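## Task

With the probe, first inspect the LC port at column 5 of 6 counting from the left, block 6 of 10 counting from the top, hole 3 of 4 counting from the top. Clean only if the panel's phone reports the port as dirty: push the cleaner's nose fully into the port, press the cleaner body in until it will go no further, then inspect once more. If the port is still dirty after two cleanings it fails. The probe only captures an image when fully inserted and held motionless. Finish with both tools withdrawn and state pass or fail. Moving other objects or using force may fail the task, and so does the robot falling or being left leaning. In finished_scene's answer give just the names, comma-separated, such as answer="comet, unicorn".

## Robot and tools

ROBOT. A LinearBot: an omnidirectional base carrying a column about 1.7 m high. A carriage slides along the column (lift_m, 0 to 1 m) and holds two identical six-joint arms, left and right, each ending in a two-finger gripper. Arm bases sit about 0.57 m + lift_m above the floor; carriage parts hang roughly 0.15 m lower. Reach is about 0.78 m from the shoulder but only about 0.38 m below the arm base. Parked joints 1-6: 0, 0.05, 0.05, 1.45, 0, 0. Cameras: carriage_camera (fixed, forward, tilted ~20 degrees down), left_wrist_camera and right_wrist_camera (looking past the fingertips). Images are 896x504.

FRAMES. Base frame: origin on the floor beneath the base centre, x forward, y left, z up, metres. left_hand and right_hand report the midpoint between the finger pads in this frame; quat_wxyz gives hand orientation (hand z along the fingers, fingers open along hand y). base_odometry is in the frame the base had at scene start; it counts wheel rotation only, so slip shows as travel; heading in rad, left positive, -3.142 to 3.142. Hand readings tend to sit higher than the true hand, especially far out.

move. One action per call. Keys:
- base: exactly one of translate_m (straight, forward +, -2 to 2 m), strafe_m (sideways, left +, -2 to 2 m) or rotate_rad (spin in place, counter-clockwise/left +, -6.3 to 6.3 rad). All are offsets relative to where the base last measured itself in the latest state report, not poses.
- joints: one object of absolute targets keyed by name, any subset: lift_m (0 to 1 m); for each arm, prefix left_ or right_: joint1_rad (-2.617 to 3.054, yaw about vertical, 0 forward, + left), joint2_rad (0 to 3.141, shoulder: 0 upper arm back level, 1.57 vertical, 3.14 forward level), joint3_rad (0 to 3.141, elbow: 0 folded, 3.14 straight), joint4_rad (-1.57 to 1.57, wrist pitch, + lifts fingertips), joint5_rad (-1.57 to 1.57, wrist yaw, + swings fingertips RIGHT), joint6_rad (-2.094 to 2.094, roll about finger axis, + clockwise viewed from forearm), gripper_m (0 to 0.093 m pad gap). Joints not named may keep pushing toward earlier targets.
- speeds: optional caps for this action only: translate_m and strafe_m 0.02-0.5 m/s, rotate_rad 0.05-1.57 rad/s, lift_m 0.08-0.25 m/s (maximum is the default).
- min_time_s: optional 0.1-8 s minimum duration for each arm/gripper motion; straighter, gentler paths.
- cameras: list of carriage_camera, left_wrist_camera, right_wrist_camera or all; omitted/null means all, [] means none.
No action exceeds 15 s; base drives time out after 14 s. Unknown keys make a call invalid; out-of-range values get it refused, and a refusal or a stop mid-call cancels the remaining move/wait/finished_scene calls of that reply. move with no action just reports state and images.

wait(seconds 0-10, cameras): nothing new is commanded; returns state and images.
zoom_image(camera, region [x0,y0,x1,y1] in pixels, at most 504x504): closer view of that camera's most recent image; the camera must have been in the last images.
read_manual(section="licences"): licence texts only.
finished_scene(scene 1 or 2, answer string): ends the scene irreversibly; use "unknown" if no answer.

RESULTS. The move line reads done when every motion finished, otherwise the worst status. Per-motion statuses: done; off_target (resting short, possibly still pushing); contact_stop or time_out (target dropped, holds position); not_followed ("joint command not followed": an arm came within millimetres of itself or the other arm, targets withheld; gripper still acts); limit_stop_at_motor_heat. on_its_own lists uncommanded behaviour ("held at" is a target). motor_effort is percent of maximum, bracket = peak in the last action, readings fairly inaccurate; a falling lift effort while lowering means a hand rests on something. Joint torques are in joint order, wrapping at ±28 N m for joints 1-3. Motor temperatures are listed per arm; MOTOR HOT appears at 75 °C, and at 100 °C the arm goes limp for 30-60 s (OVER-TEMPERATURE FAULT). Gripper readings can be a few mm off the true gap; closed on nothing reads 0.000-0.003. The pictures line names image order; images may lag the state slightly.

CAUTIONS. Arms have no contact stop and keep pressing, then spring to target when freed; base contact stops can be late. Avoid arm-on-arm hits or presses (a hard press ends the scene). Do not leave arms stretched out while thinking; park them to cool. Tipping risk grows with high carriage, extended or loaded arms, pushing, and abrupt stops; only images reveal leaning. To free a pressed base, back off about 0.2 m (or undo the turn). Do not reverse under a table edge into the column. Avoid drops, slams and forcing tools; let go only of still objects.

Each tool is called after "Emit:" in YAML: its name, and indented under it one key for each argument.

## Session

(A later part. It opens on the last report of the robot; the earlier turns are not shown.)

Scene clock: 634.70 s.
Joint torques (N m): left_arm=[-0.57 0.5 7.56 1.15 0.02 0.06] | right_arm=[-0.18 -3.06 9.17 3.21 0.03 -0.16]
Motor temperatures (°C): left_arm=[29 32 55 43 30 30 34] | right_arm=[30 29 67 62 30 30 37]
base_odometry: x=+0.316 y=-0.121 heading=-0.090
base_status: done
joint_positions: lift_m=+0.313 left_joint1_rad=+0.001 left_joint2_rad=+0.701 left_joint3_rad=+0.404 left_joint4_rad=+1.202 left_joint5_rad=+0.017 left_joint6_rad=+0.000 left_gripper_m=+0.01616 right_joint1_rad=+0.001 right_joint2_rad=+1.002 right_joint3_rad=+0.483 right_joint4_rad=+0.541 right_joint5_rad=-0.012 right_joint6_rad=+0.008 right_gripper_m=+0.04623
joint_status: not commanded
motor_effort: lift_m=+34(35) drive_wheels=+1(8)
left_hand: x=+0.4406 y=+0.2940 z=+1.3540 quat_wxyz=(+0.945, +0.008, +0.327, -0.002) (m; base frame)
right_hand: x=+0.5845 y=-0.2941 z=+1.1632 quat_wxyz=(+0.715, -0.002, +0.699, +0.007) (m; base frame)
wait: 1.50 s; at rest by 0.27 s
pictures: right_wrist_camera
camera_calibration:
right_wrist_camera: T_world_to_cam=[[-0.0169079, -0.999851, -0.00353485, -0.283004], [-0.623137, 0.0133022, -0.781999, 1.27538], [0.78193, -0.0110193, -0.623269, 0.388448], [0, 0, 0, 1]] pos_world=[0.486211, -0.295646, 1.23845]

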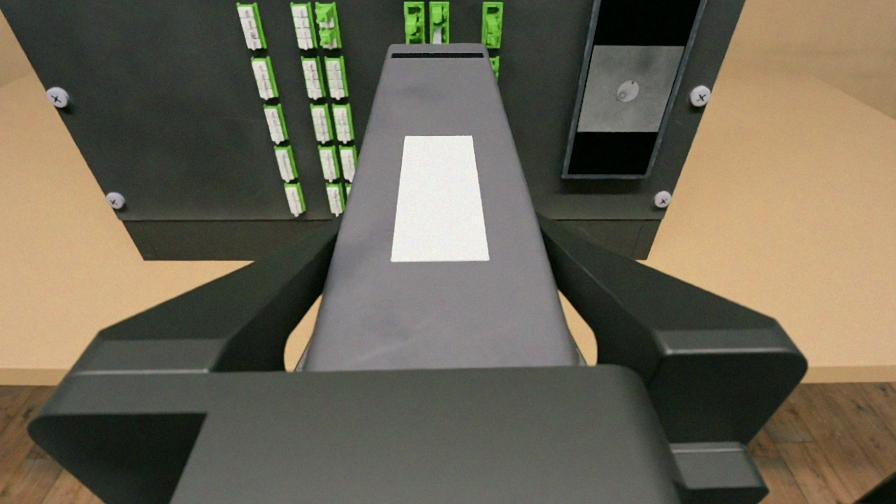

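Emit:
move:
  base: {"translate_m": 0.001}
  speeds: {"translate_m": 0.02}
  cameras: []

Emit:
wait:
  seconds: 1.5
  cameras: ["right_wrist_camera"]

Emit:
zoom_image:
  camera: "right_wrist_camera"
  region: [608, 68, 658, 118]

Emit:
zoom_image:
  camera: "right_wrist_camera"
  region: [422, 2, 452, 32]

Emit:
move:
  base: {"translate_m": 0.001}
  speeds: {"translate_m": 0.02}
  cameras: []

Emit:
wait:
  seconds: 1.5
  cameras: ["right_wrist_camera"]

Emit:
zoom_image:
  camera: "right_wrist_camera"
  region: [608, 68, 658, 118]

Scene clock: 641.67 s.
Joint torques (N m): left_arm=[-0.57 0.47 7.56 1.16 0.02 0.06] | right_arm=[-0.25 -3.04 9.26 3.24 0.04 -0.15]
Motor temperatures (°C): left_arm=[29 32 55 43 30 30 34] | right_arm=[30 29 67 63 30 30 37]
move: done
base_odometry: x=+0.317 y=-0.121 heading=-0.090
base_status: done
joint_positions: lift_m=+0.313 left_joint1_rad=+0.001 left_joint2_rad=+0.701 left_joint3_rad=+0.404 left_joint4_rad=+1.201 left_joint5_rad=+0.017 left_joint6_rad=+0.000 left_gripper_m=+0.01616 right_joint1_rad=+0.001 right_joint2_rad=+1.002 right_joint3_rad=+0.483 right_joint4_rad=+0.541 right_joint5_rad=-0.012 right_joint6_rad=+0.008 right_gripper_m=+0.04623
joint_status: not commanded
motor_effort: lift_m=+33(35) drive_wheels=+0(14)
left_hand: x=+0.4407 y=+0.2940 z=+1.3540 quat_wxyz=(+0.945, +0.008, +0.327, -0.002) (m; base frame)
right_hand: x=+0.5846 y=-0.2941 z=+1.1633 quat_wxyz=(+0.715, -0.002, +0.699, +0.007) (m; base frame)
pictures: none
No camera images: "cameras" was empty.

Scene clock: 643.17 s.
Joint torques (N m): left_arm=[-0.55 0.43 7.56 1.16 0.02 0.06] | right_arm=[-0.18 -3.17 9.09 3.21 0.04 -0.19]
Motor temperatures (°C): left_arm=[29 32 55 43 30 30 34] | right_arm=[30 29 67 63 30 30 37]
base_odometry: x=+0.317 y=-0.121 heading=-0.090
base_status: done
joint_positions: lift_m=+0.313 left_joint1_rad=+0.001 left_joint2_rad=+0.701 left_joint3_rad=+0.404 left_joint4_rad=+1.201 left_joint5_rad=+0.017 left_joint6_rad=+0.000 left_gripper_m=+0.01616 right_joint1_rad=+0.001 right_joint2_rad=+1.002 right_joint3_rad=+0.483 right_joint4_rad=+0.541 right_joint5_rad=-0.012 right_joint6_rad=+0.008 right_gripper_m=+0.04623
joint_status: not commanded
motor_effort: lift_m=+34(35) drive_wheels=+0(14)
left_hand: x=+0.4407 y=+0.2940 z=+1.3540 quat_wxyz=(+0.945, +0.008, +0.327, -0.002) (m; base frame)
right_hand: x=+0.5846 y=-0.2941 z=+1.1633 quat_wxyz=(+0.715, -0.002, +0.699, +0.007) (m; base frame)
wait: 1.50 s; at rest by 0.27 s
pictures: right_wrist_camera
camera_calibration:
right_wrist_camera: T_world_to_cam=[[-0.0169079, -0.999851, -0.00353485, -0.283003], [-0.623137, 0.0133022, -0.781999, 1.27545], [0.78193, -0.0110193, -0.623269, 0.38851], [0, 0, 0, 1]] pos_world=[0.486211, -0.295646, 1.23855]

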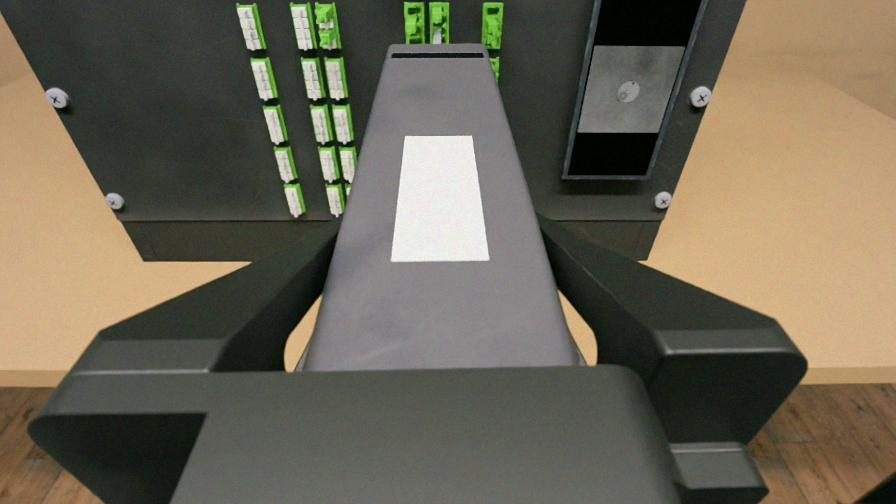

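Scaled by 10.080 from the camera's 896x504 image, which has a finer 1280x720 frame.

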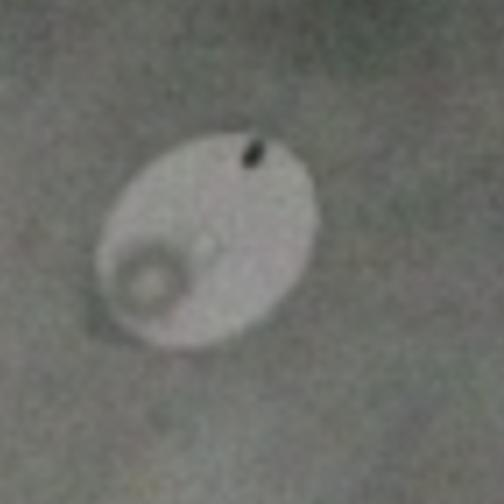

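Scaled by 16.800 from the camera's 896x504 image, which has a finer 1280x720 frame.

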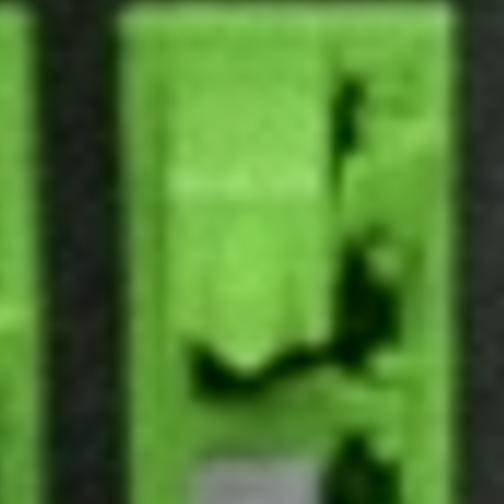

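Scene clock: 643.63 s.
Joint torques (N m): left_arm=[-0.54 0.4 7.46 1.15 0.03 0.06] | right_arm=[-0.17 -3.11 9.07 3.22 0.05 -0.15]
Motor temperatures (°C): left_arm=[29 32 55 43 30 30 34] | right_arm=[30 29 67 63 30 30 37]
move: done
base_odometry: x=+0.318 y=-0.121 heading=-0.090
base_status: done
joint_positions: lift_m=+0.313 left_joint1_rad=+0.001 left_joint2_rad=+0.701 left_joint3_rad=+0.404 left_joint4_rad=+1.201 left_joint5_rad=+0.017 left_joint6_rad=+0.000 left_gripper_m=+0.01616 right_joint1_rad=+0.001 right_joint2_rad=+1.003 right_joint3_rad=+0.484 right_joint4_rad=+0.540 right_joint5_rad=-0.012 right_joint6_rad=+0.008 right_gripper_m=+0.04623
joint_status: not commanded
motor_effort: lift_m=+34(35) drive_wheels=+0(11)
left_hand: x=+0.4407 y=+0.2940 z=+1.3539 quat_wxyz=(+0.945, +0.008, +0.327, -0.002) (m; base frame)
right_hand: x=+0.5847 y=-0.2941 z=+1.1633 quat_wxyz=(+0.715, -0.002, +0.699, +0.007) (m; base frame)
pictures: none
No camera images: "cameras" was empty.

Scene clock: 645.13 s.
Joint torques (N m): left_arm=[-0.5 0.44 7.56 1.16 0.02 0.06] | right_arm=[-0.2 -3.1 9.1 3.23 0.06 -0.16]
Motor temperatures (°C): left_arm=[29 32 55 43 30 30 34] | right_arm=[30 29 67 63 30 30 37]
base_odometry: x=+0.318 y=-0.121 heading=-0.090
base_status: done
joint_positions: lift_m=+0.313 left_joint1_rad=+0.001 left_joint2_rad=+0.701 left_joint3_rad=+0.404 left_joint4_rad=+1.201 left_joint5_rad=+0.017 left_joint6_rad=+0.000 left_gripper_m=+0.01616 right_joint1_rad=+0.001 right_joint2_rad=+1.003 right_joint3_rad=+0.484 right_joint4_rad=+0.540 right_joint5_rad=-0.012 right_joint6_rad=+0.008 right_gripper_m=+0.04623
joint_status: not commanded
motor_effort: lift_m=+33(35) drive_wheels=+0(11)
left_hand: x=+0.4407 y=+0.2940 z=+1.3539 quat_wxyz=(+0.945, +0.008, +0.327, -0.002) (m; base frame)
right_hand: x=+0.5847 y=-0.2941 z=+1.1633 quat_wxyz=(+0.715, -0.002, +0.699, +0.007) (m; base frame)
wait: 1.50 s; at rest by 0.27 s
pictures: right_wrist_camera
camera_calibration:
right_wrist_camera: T_world_to_cam=[[-0.016909, -0.999851, -0.0035286, -0.283007], [-0.623419, 0.0133019, -0.781775, 1.27544], [0.781705, -0.0110192, -0.62355, 0.388811], [0, 0, 0, 1]] pos_world=[0.486411, -0.295646, 1.23855]

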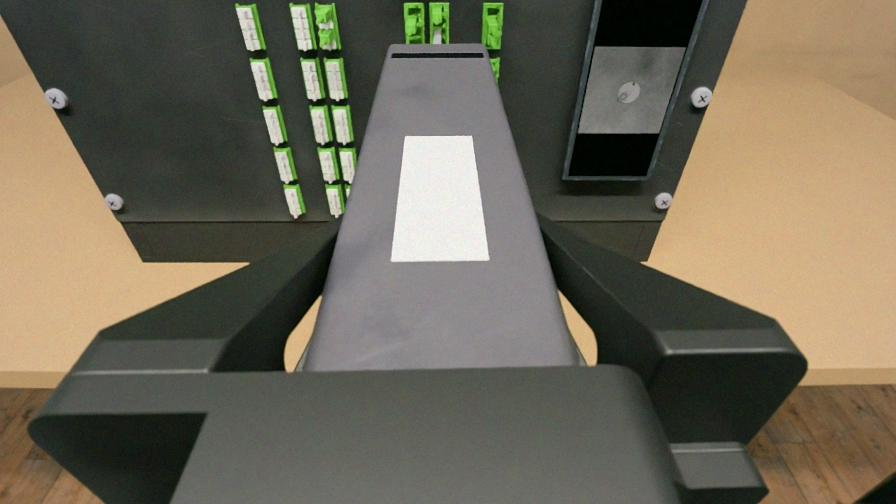

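Scaled by 10.080 from the camera's 896x504 image, which has a finer 1280x720 frame.

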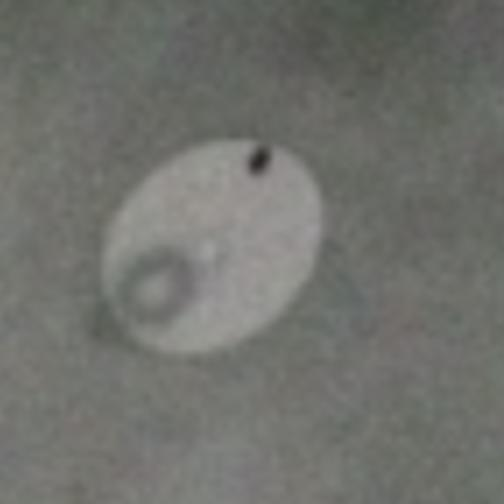

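Emit:
move:
  base: {"translate_m": 0.001}
  speeds: {"translate_m": 0.02}
  cameras: []

Emit:
wait:
  seconds: 2
  cameras: ["right_wrist_camera"]

Emit:
zoom_image:
  camera: "right_wrist_camera"
  region: [575, 15, 705, 145]

Emit:
move:
  base: {"translate_m": 0.001}
  speeds: {"translate_m": 0.02}
  cameras: []

Emit:
wait:
  seconds: 2
  cameras: ["right_wrist_camera"]

Emit:
zoom_image:
  camera: "right_wrist_camera"
  region: [575, 15, 705, 145]

Scene clock: 651.33 s.
Joint torques (N m): left_arm=[-0.55 0.51 7.58 1.17 0.02 0.06] | right_arm=[-0.14 -3.21 9.02 3.25 0.05 -0.16]
Motor temperatures (°C): left_arm=[29 32 54 42 30 30 34] | right_arm=[30 29 68 63 30 30 37]
move: done
base_odometry: x=+0.319 y=-0.121 heading=-0.090
base_status: done
joint_positions: lift_m=+0.313 left_joint1_rad=+0.001 left_joint2_rad=+0.701 left_joint3_rad=+0.404 left_joint4_rad=+1.201 left_joint5_rad=+0.017 left_joint6_rad=+0.000 left_gripper_m=+0.01616 right_joint1_rad=+0.001 right_joint2_rad=+1.003 right_joint3_rad=+0.484 right_joint4_rad=+0.540 right_joint5_rad=-0.012 right_joint6_rad=+0.008 right_gripper_m=+0.04623
joint_status: not commanded
motor_effort: lift_m=+34(35) drive_wheels=+2(8)
left_hand: x=+0.4407 y=+0.2940 z=+1.3539 quat_wxyz=(+0.945, +0.008, +0.327, -0.002) (m; base frame)
right_hand: x=+0.5847 y=-0.2941 z=+1.1631 quat_wxyz=(+0.714, -0.002, +0.700, +0.007) (m; base frame)
pictures: none
No camera images: "cameras" was empty.

Scene clock: 653.33 s.
Joint torques (N m): left_arm=[-0.55 0.46 7.57 1.17 0.02 0.07] | right_arm=[-0.1 -3.19 9.24 3.24 0.06 -0.16]
Motor temperatures (°C): left_arm=[29 32 54 42 30 30 34] | right_arm=[30 29 68 64 30 30 37]
base_odometry: x=+0.319 y=-0.121 heading=-0.090
base_status: done
joint_positions: lift_m=+0.313 left_joint1_rad=+0.001 left_joint2_rad=+0.701 left_joint3_rad=+0.404 left_joint4_rad=+1.201 left_joint5_rad=+0.017 left_joint6_rad=+0.000 left_gripper_m=+0.01616 right_joint1_rad=+0.001 right_joint2_rad=+1.003 right_joint3_rad=+0.484 right_joint4_rad=+0.540 right_joint5_rad=-0.012 right_joint6_rad=+0.008 right_gripper_m=+0.04623
joint_status: not commanded
motor_effort: lift_m=+34(35) drive_wheels=+2(8)
left_hand: x=+0.4407 y=+0.2940 z=+1.3539 quat_wxyz=(+0.945, +0.008, +0.327, -0.002) (m; base frame)
right_hand: x=+0.5847 y=-0.2941 z=+1.1631 quat_wxyz=(+0.714, -0.002, +0.700, +0.007) (m; base frame)
wait: 2.00 s; at rest by 0.27 s
pictures: right_wrist_camera
camera_calibration:
right_wrist_camera: T_world_to_cam=[[-0.016912, -0.999851, -0.00351561, -0.28302], [-0.624029, 0.0133022, -0.781288, 1.27512], [0.781219, -0.0110193, -0.62416, 0.389662], [0, 0, 0, 1]] pos_world=[0.486512, -0.295646, 1.23845]

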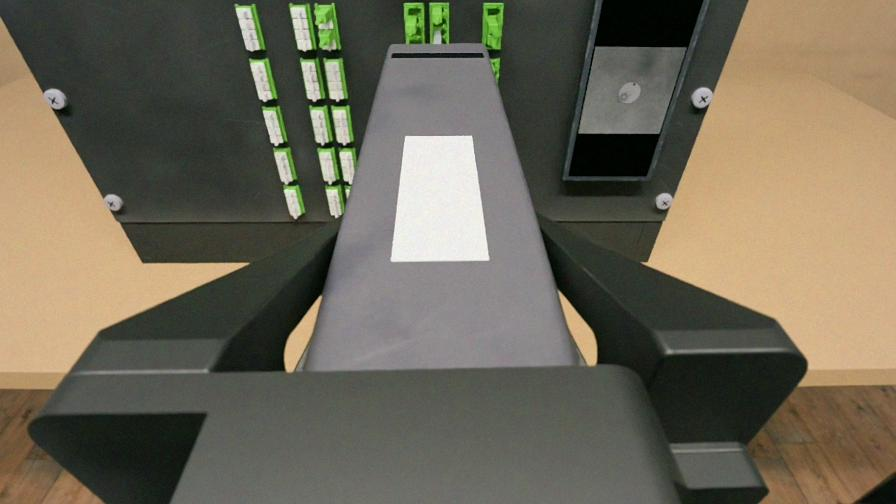

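Scaled by 3.877 from the camera's 896x504 image, which has a finer 1280x720 frame.

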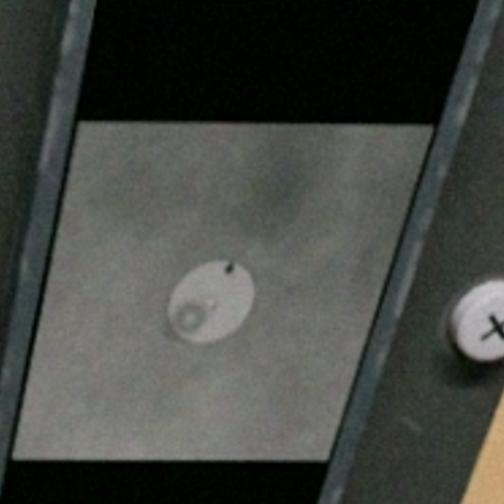

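Scene clock: 653.80 s.
Joint torques (N m): left_arm=[-0.54 0.4 7.56 1.16 0.02 0.06] | right_arm=[-0.12 -3.11 9.16 3.23 0.07 -0.16]
Motor temperatures (°C): left_arm=[29 32 54 42 30 30 34] | right_arm=[30 29 68 64 30 30 37]
move: done
base_odometry: x=+0.320 y=-0.121 heading=-0.090
base_status: done
joint_positions: lift_m=+0.313 left_joint1_rad=+0.001 left_joint2_rad=+0.701 left_joint3_rad=+0.404 left_joint4_rad=+1.201 left_joint5_rad=+0.017 left_joint6_rad=+0.000 left_gripper_m=+0.01616 right_joint1_rad=+0.001 right_joint2_rad=+1.002 right_joint3_rad=+0.484 right_joint4_rad=+0.539 right_joint5_rad=-0.011 right_joint6_rad=+0.008 right_gripper_m=+0.04623
joint_status: not commanded
motor_effort: lift_m=+34(35) drive_wheels=+3(10)
left_hand: x=+0.4407 y=+0.2940 z=+1.3540 quat_wxyz=(+0.945, +0.008, +0.327, -0.002) (m; base frame)
right_hand: x=+0.5846 y=-0.2942 z=+1.1633 quat_wxyz=(+0.714, -0.002, +0.700, +0.007) (m; base frame)
pictures: none
No camera images: "cameras" was empty.

Scene clock: 655.80 s.
Joint torques (N m): left_arm=[-0.55 0.46 7.56 1.16 0.02 0.06] | right_arm=[-0.14 -3.19 9.17 3.25 0.03 -0.17]
Motor temperatures (°C): left_arm=[29 32 54 42 30 30 34] | right_arm=[30 29 68 64 30 30 37]
base_odometry: x=+0.320 y=-0.121 heading=-0.090
base_status: done
joint_positions: lift_m=+0.313 left_joint1_rad=+0.001 left_joint2_rad=+0.701 left_joint3_rad=+0.404 left_joint4_rad=+1.201 left_joint5_rad=+0.017 left_joint6_rad=+0.000 left_gripper_m=+0.01616 right_joint1_rad=+0.001 right_joint2_rad=+1.002 right_joint3_rad=+0.484 right_joint4_rad=+0.539 right_joint5_rad=-0.011 right_joint6_rad=+0.008 right_gripper_m=+0.04623
joint_status: not commanded
motor_effort: lift_m=+35(35) drive_wheels=+3(10)
left_hand: x=+0.4407 y=+0.2940 z=+1.3540 quat_wxyz=(+0.945, +0.008, +0.327, -0.002) (m; base frame)
right_hand: x=+0.5846 y=-0.2942 z=+1.1633 quat_wxyz=(+0.714, -0.002, +0.700, +0.007) (m; base frame)
wait: 2.00 s; at rest by 0.27 s
pictures: right_wrist_camera
camera_calibration:
right_wrist_camera: T_world_to_cam=[[-0.0173311, -0.999843, -0.0035776, -0.282841], [-0.623693, 0.0136075, -0.781551, 1.2754], [0.781477, -0.0113138, -0.623832, 0.389322], [0, 0, 0, 1]] pos_world=[0.486312, -0.295747, 1.23865]

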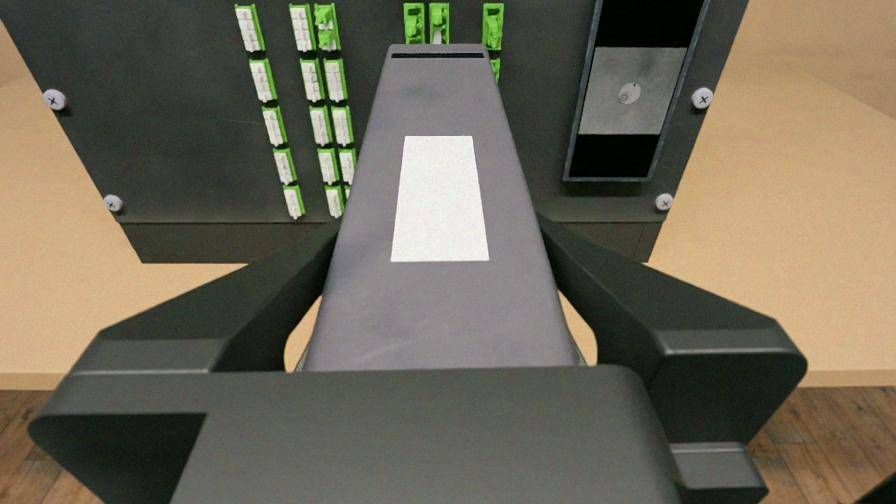

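Scaled by 3.877 from the camera's 896x504 image, which has a finer 1280x720 frame.

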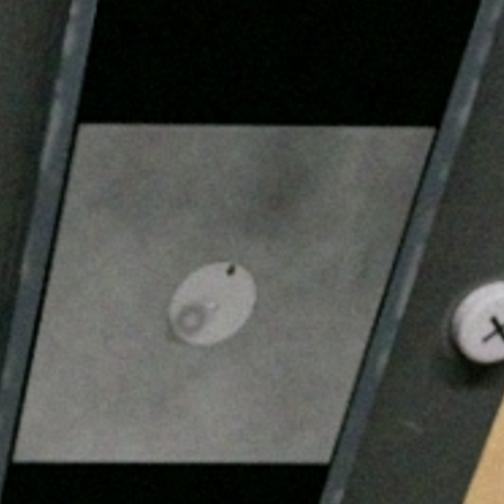

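Emit:
move:
  base: {"translate_m": 0.001}
  speeds: {"translate_m": 0.02}
  cameras: []

Emit:
wait:
  seconds: 2
  cameras: ["right_wrist_camera"]

Emit:
zoom_image:
  camera: "right_wrist_camera"
  region: [575, 15, 705, 145]

Emit:
zoom_image:
  camera: "right_wrist_camera"
  region: [412, 0, 462, 50]

Scene clock: 659.27 s.
Joint torques (N m): left_arm=[-0.54 0.35 7.6 1.16 0.02 0.06] | right_arm=[-0.18 -2.89 9.13 3.29 0.02 -0.15]
Motor temperatures (°C): left_arm=[29 32 54 42 30 30 34] | right_arm=[30 29 68 64 30 30 37]
move: done
base_odometry: x=+0.321 y=-0.121 heading=-0.090
base_status: done
joint_positions: lift_m=+0.313 left_joint1_rad=+0.001 left_joint2_rad=+0.701 left_joint3_rad=+0.404 left_joint4_rad=+1.201 left_joint5_rad=+0.017 left_joint6_rad=+0.000 left_gripper_m=+0.01616 right_joint1_rad=+0.001 right_joint2_rad=+1.000 right_joint3_rad=+0.484 right_joint4_rad=+0.537 right_joint5_rad=-0.011 right_joint6_rad=+0.008 right_gripper_m=+0.04623
joint_status: not commanded
motor_effort: lift_m=+34(35) drive_wheels=+3(12)
left_hand: x=+0.4407 y=+0.2940 z=+1.3540 quat_wxyz=(+0.945, +0.008, +0.327, -0.002) (m; base frame)
right_hand: x=+0.5843 y=-0.2942 z=+1.1634 quat_wxyz=(+0.714, -0.002, +0.700, +0.007) (m; base frame)
pictures: none
No camera images: "cameras" was empty.

Scene clock: 661.27 s.
Joint torques (N m): left_arm=[-0.54 0.49 7.56 1.16 0.02 0.05] | right_arm=[-0.16 -2.81 9.1 3.29 0.04 -0.17]
Motor temperatures (°C): left_arm=[29 32 54 42 30 30 34] | right_arm=[30 29 68 64 30 30 37]
base_odometry: x=+0.321 y=-0.121 heading=-0.090
base_status: done
joint_positions: lift_m=+0.313 left_joint1_rad=+0.001 left_joint2_rad=+0.701 left_joint3_rad=+0.404 left_joint4_rad=+1.201 left_joint5_rad=+0.017 left_joint6_rad=+0.000 left_gripper_m=+0.01616 right_joint1_rad=+0.001 right_joint2_rad=+1.000 right_joint3_rad=+0.484 right_joint4_rad=+0.537 right_joint5_rad=-0.011 right_joint6_rad=+0.008 right_gripper_m=+0.04623
joint_status: not commanded
motor_effort: lift_m=+34(35) drive_wheels=+3(12)
left_hand: x=+0.4407 y=+0.2940 z=+1.3540 quat_wxyz=(+0.945, +0.008, +0.327, -0.002) (m; base frame)
right_hand: x=+0.5843 y=-0.2942 z=+1.1634 quat_wxyz=(+0.714, -0.002, +0.700, +0.007) (m; base frame)
wait: 2.00 s; at rest by 0.27 s
pictures: right_wrist_camera
camera_calibration:
right_wrist_camera: T_world_to_cam=[[-0.0173326, -0.999843, -0.00357013, -0.282854], [-0.624022, 0.0136074, -0.781288, 1.27513], [0.781214, -0.0113139, -0.62416, 0.390153], [0, 0, 0, 1]] pos_world=[0.486012, -0.295747, 1.23875]

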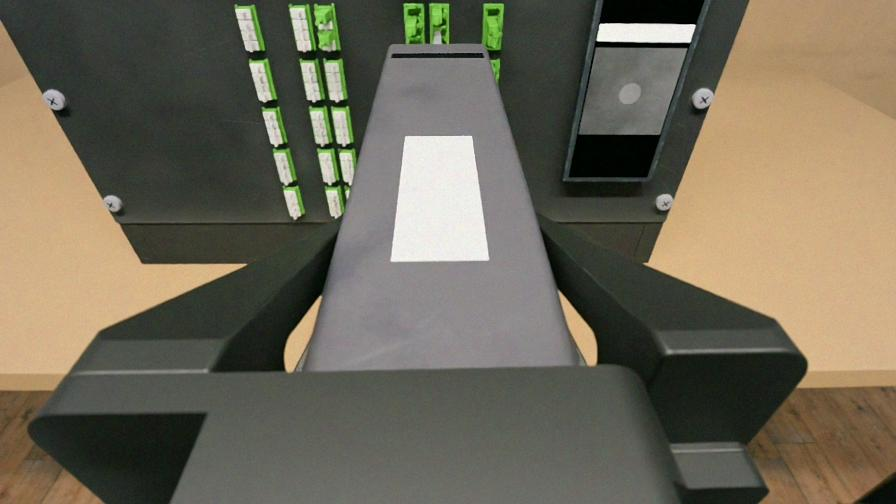

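Scaled by 3.877 from the camera's 896x504 image, which has a finer 1280x720 frame.

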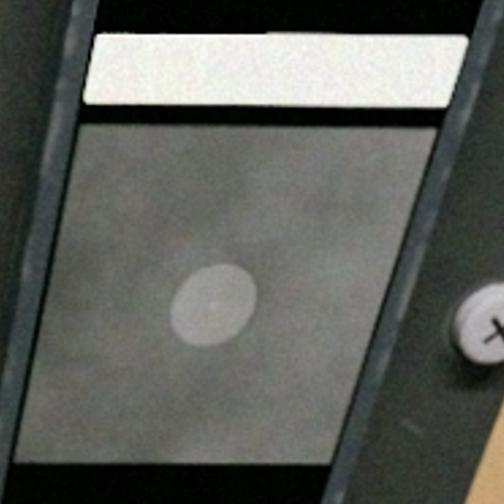

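Scaled by 10.080 from the camera's 896x504 image, which has a finer 1280x720 frame.

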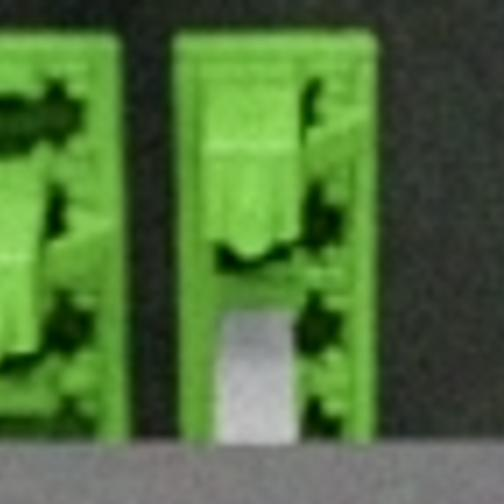

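Emit:
zoom_image:
  camera: "right_wrist_camera"
  region: [608, 72, 650, 114]

Emit:
zoom_image:
  camera: "right_wrist_camera"
  region: [590, 10, 710, 60]

Scaled by 12.000 from the camera's 896x504 image, which has a finer 1280x720 frame.

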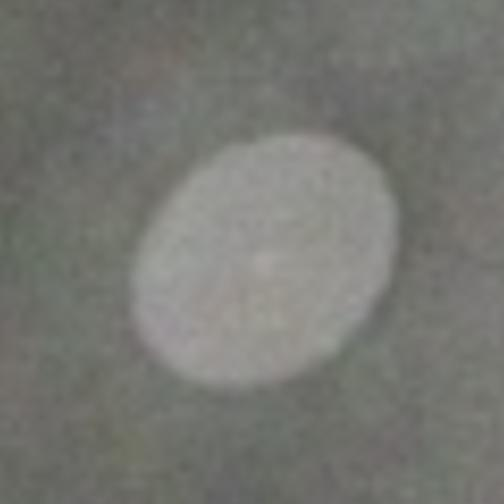

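Scaled by 4.200 from the camera's 896x504 image, which has a finer 1280x720 frame.

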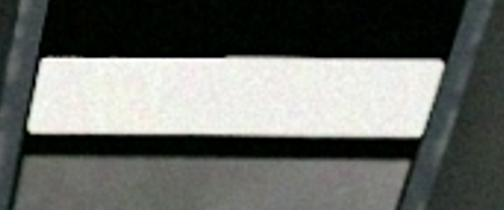

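Emit:
move:
  base: {"translate_m": -0.03}
  speeds: {"translate_m": 0.03}
  cameras: []

Emit:
move:
  base: {"translate_m": -0.12}
  speeds: {"translate_m": 0.1}
  cameras: ["right_wrist_camera"]

Emit:
move:
  joints: {"right_joint1_rad": 0, "right_joint2_rad": 0.7, "right_joint3_rad": 0.4, "right_joint4_rad": 1.2}
  min_time_s: 2
  cameras: ["carriage_camera"]

Scene clock: 668.83 s.
Joint torques (N m): left_arm=[-0.57 0.4 7.54 1.15 0.02 0.05] | right_arm=[-0.24 -4.4 8.17 3.24 0.04 -0.15]
Motor temperatures (°C): left_arm=[29 32 54 42 30 30 34] | right_arm=[30 29 68 65 30 30 37]
move: done
base_odometry: x=+0.291 y=-0.119 heading=-0.090
base_status: done
joint_positions: lift_m=+0.313 left_joint1_rad=+0.001 left_joint2_rad=+0.701 left_joint3_rad=+0.404 left_joint4_rad=+1.202 left_joint5_rad=+0.017 left_joint6_rad=+0.000 left_gripper_m=+0.01616 right_joint1_rad=+0.001 right_joint2_rad=+1.015 right_joint3_rad=+0.494 right_joint4_rad=+0.541 right_joint5_rad=-0.011 right_joint6_rad=+0.008 right_gripper_m=+0.04623
joint_status: not commanded
motor_effort: lift_m=+34(36) drive_wheels=+3(13)
left_hand: x=+0.4406 y=+0.2940 z=+1.3540 quat_wxyz=(+0.945, +0.008, +0.327, -0.002) (m; base frame)
right_hand: x=+0.5874 y=-0.2943 z=+1.1641 quat_wxyz=(+0.714, -0.002, +0.700, +0.007) (m; base frame)
pictures: none
No camera images: "cameras" was empty.

Scene clock: 670.73 s.
Joint torques (N m): left_arm=[-0.55 0.46 7.5 1.16 0.02 0.05] | right_arm=[-0.12 -4.38 8.34 3.24 0.03 -0.16]
Motor temperatures (°C): left_arm=[29 32 54 42 30 30 34] | right_arm=[30 29 68 65 30 30 37]
move: done
base_odometry: x=+0.172 y=-0.108 heading=-0.090
base_status: done
joint_positions: lift_m=+0.313 left_joint1_rad=+0.001 left_joint2_rad=+0.701 left_joint3_rad=+0.404 left_joint4_rad=+1.200 left_joint5_rad=+0.017 left_joint6_rad=+0.000 left_gripper_m=+0.01616 right_joint1_rad=+0.001 right_joint2_rad=+1.015 right_joint3_rad=+0.494 right_joint4_rad=+0.541 right_joint5_rad=-0.011 right_joint6_rad=+0.008 right_gripper_m=+0.04623
joint_status: not commanded
motor_effort: lift_m=+35(36) drive_wheels=-1(13)
left_hand: x=+0.4409 y=+0.2940 z=+1.3538 quat_wxyz=(+0.945, +0.008, +0.328, -0.002) (m; base frame)
right_hand: x=+0.5874 y=-0.2943 z=+1.1641 quat_wxyz=(+0.714, -0.002, +0.700, +0.007) (m; base frame)
pictures: right_wrist_camera
camera_calibration:
right_wrist_camera: T_world_to_cam=[[-0.0176964, -0.999837, -0.0035253, -0.282671], [-0.624907, 0.0138126, -0.780577, 1.27736], [0.780498, -0.0116104, -0.62505, 0.389517], [0, 0, 0, 1]] pos_world=[0.489214, -0.295747, 1.23955]

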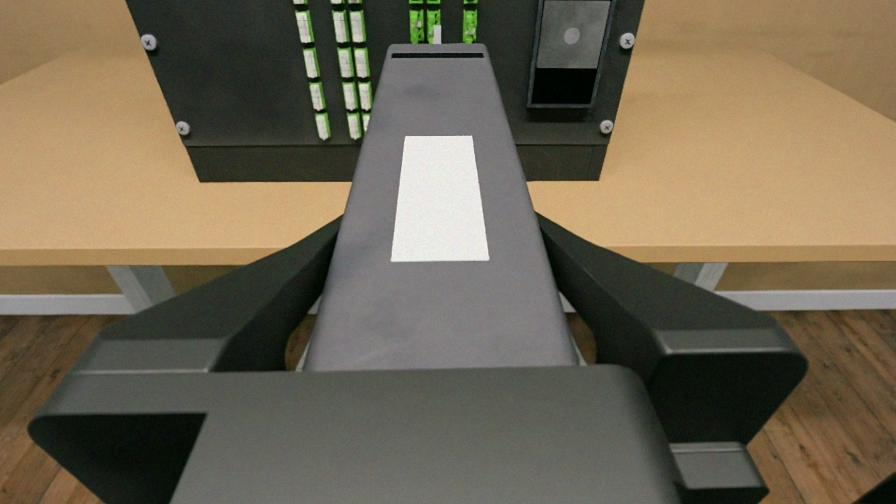

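Scene clock: 673.07 s.
Joint torques (N m): left_arm=[-0.57 0.46 7.56 1.17 0.02 0.06] | right_arm=[-0.1 -1.25 5.23 1.98 0.05 -0.17]
Motor temperatures (°C): left_arm=[29 32 54 42 30 30 34] | right_arm=[30 29 68 65 30 30 37]
move: off_target
base_odometry: x=+0.172 y=-0.108 heading=-0.090
base_status: not commanded
joint_positions: lift_m=+0.313 left_joint1_rad=+0.001 left_joint2_rad=+0.701 left_joint3_rad=+0.404 left_joint4_rad=+1.200 left_joint5_rad=+0.017 left_joint6_rad=+0.000 left_gripper_m=+0.01616 right_joint1_rad=+0.001 right_joint2_rad=+0.716 right_joint3_rad=+0.402 right_joint4_rad=+1.148 right_joint5_rad=-0.011 right_joint6_rad=+0.008 right_gripper_m=+0.04623
joint_status: right_joint4_rad off_target (ended at +1.148, target +1.200); the others done
motor_effort: lift_m=+34(35) drive_wheels=+0(1)
left_hand: x=+0.4409 y=+0.2940 z=+1.3538 quat_wxyz=(+0.945, +0.008, +0.328, -0.002) (m; base frame)
right_hand: x=+0.4559 y=-0.2945 z=+1.3417 quat_wxyz=(+0.933, -0.004, +0.360, +0.006) (m; base frame)
pictures: carriage_camera
camera_calibration:
carriage_camera: T_world_to_cam=[[0.0462105, -0.998783, 0.0172131, -0.0307617], [-0.373918, -0.0332736, -0.926865, 1.25972], [0.92631, 0.0363946, -0.375001, 0.380379], [0, 0, 0, 1]] pos_world=[0.120105, -0.0026525, 1.31076]

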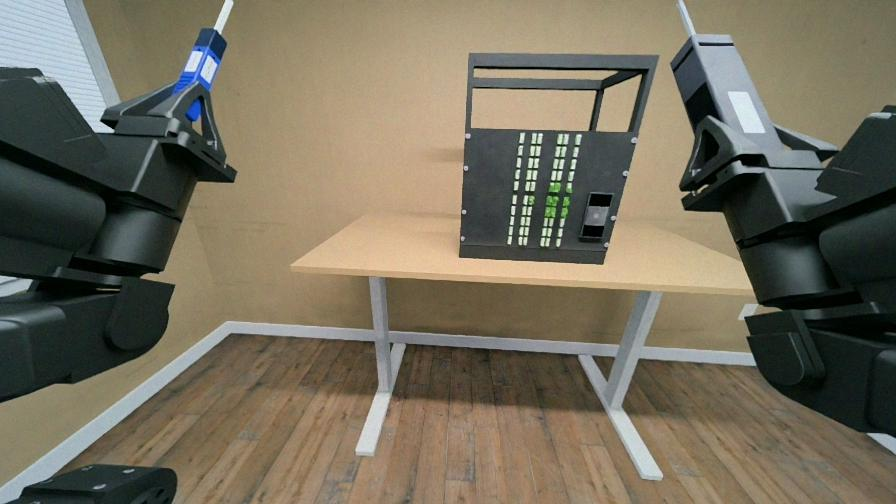

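Emit:
finished_scene:
  scene: 2
  answer: "pass"

The scene is finished: the task was done.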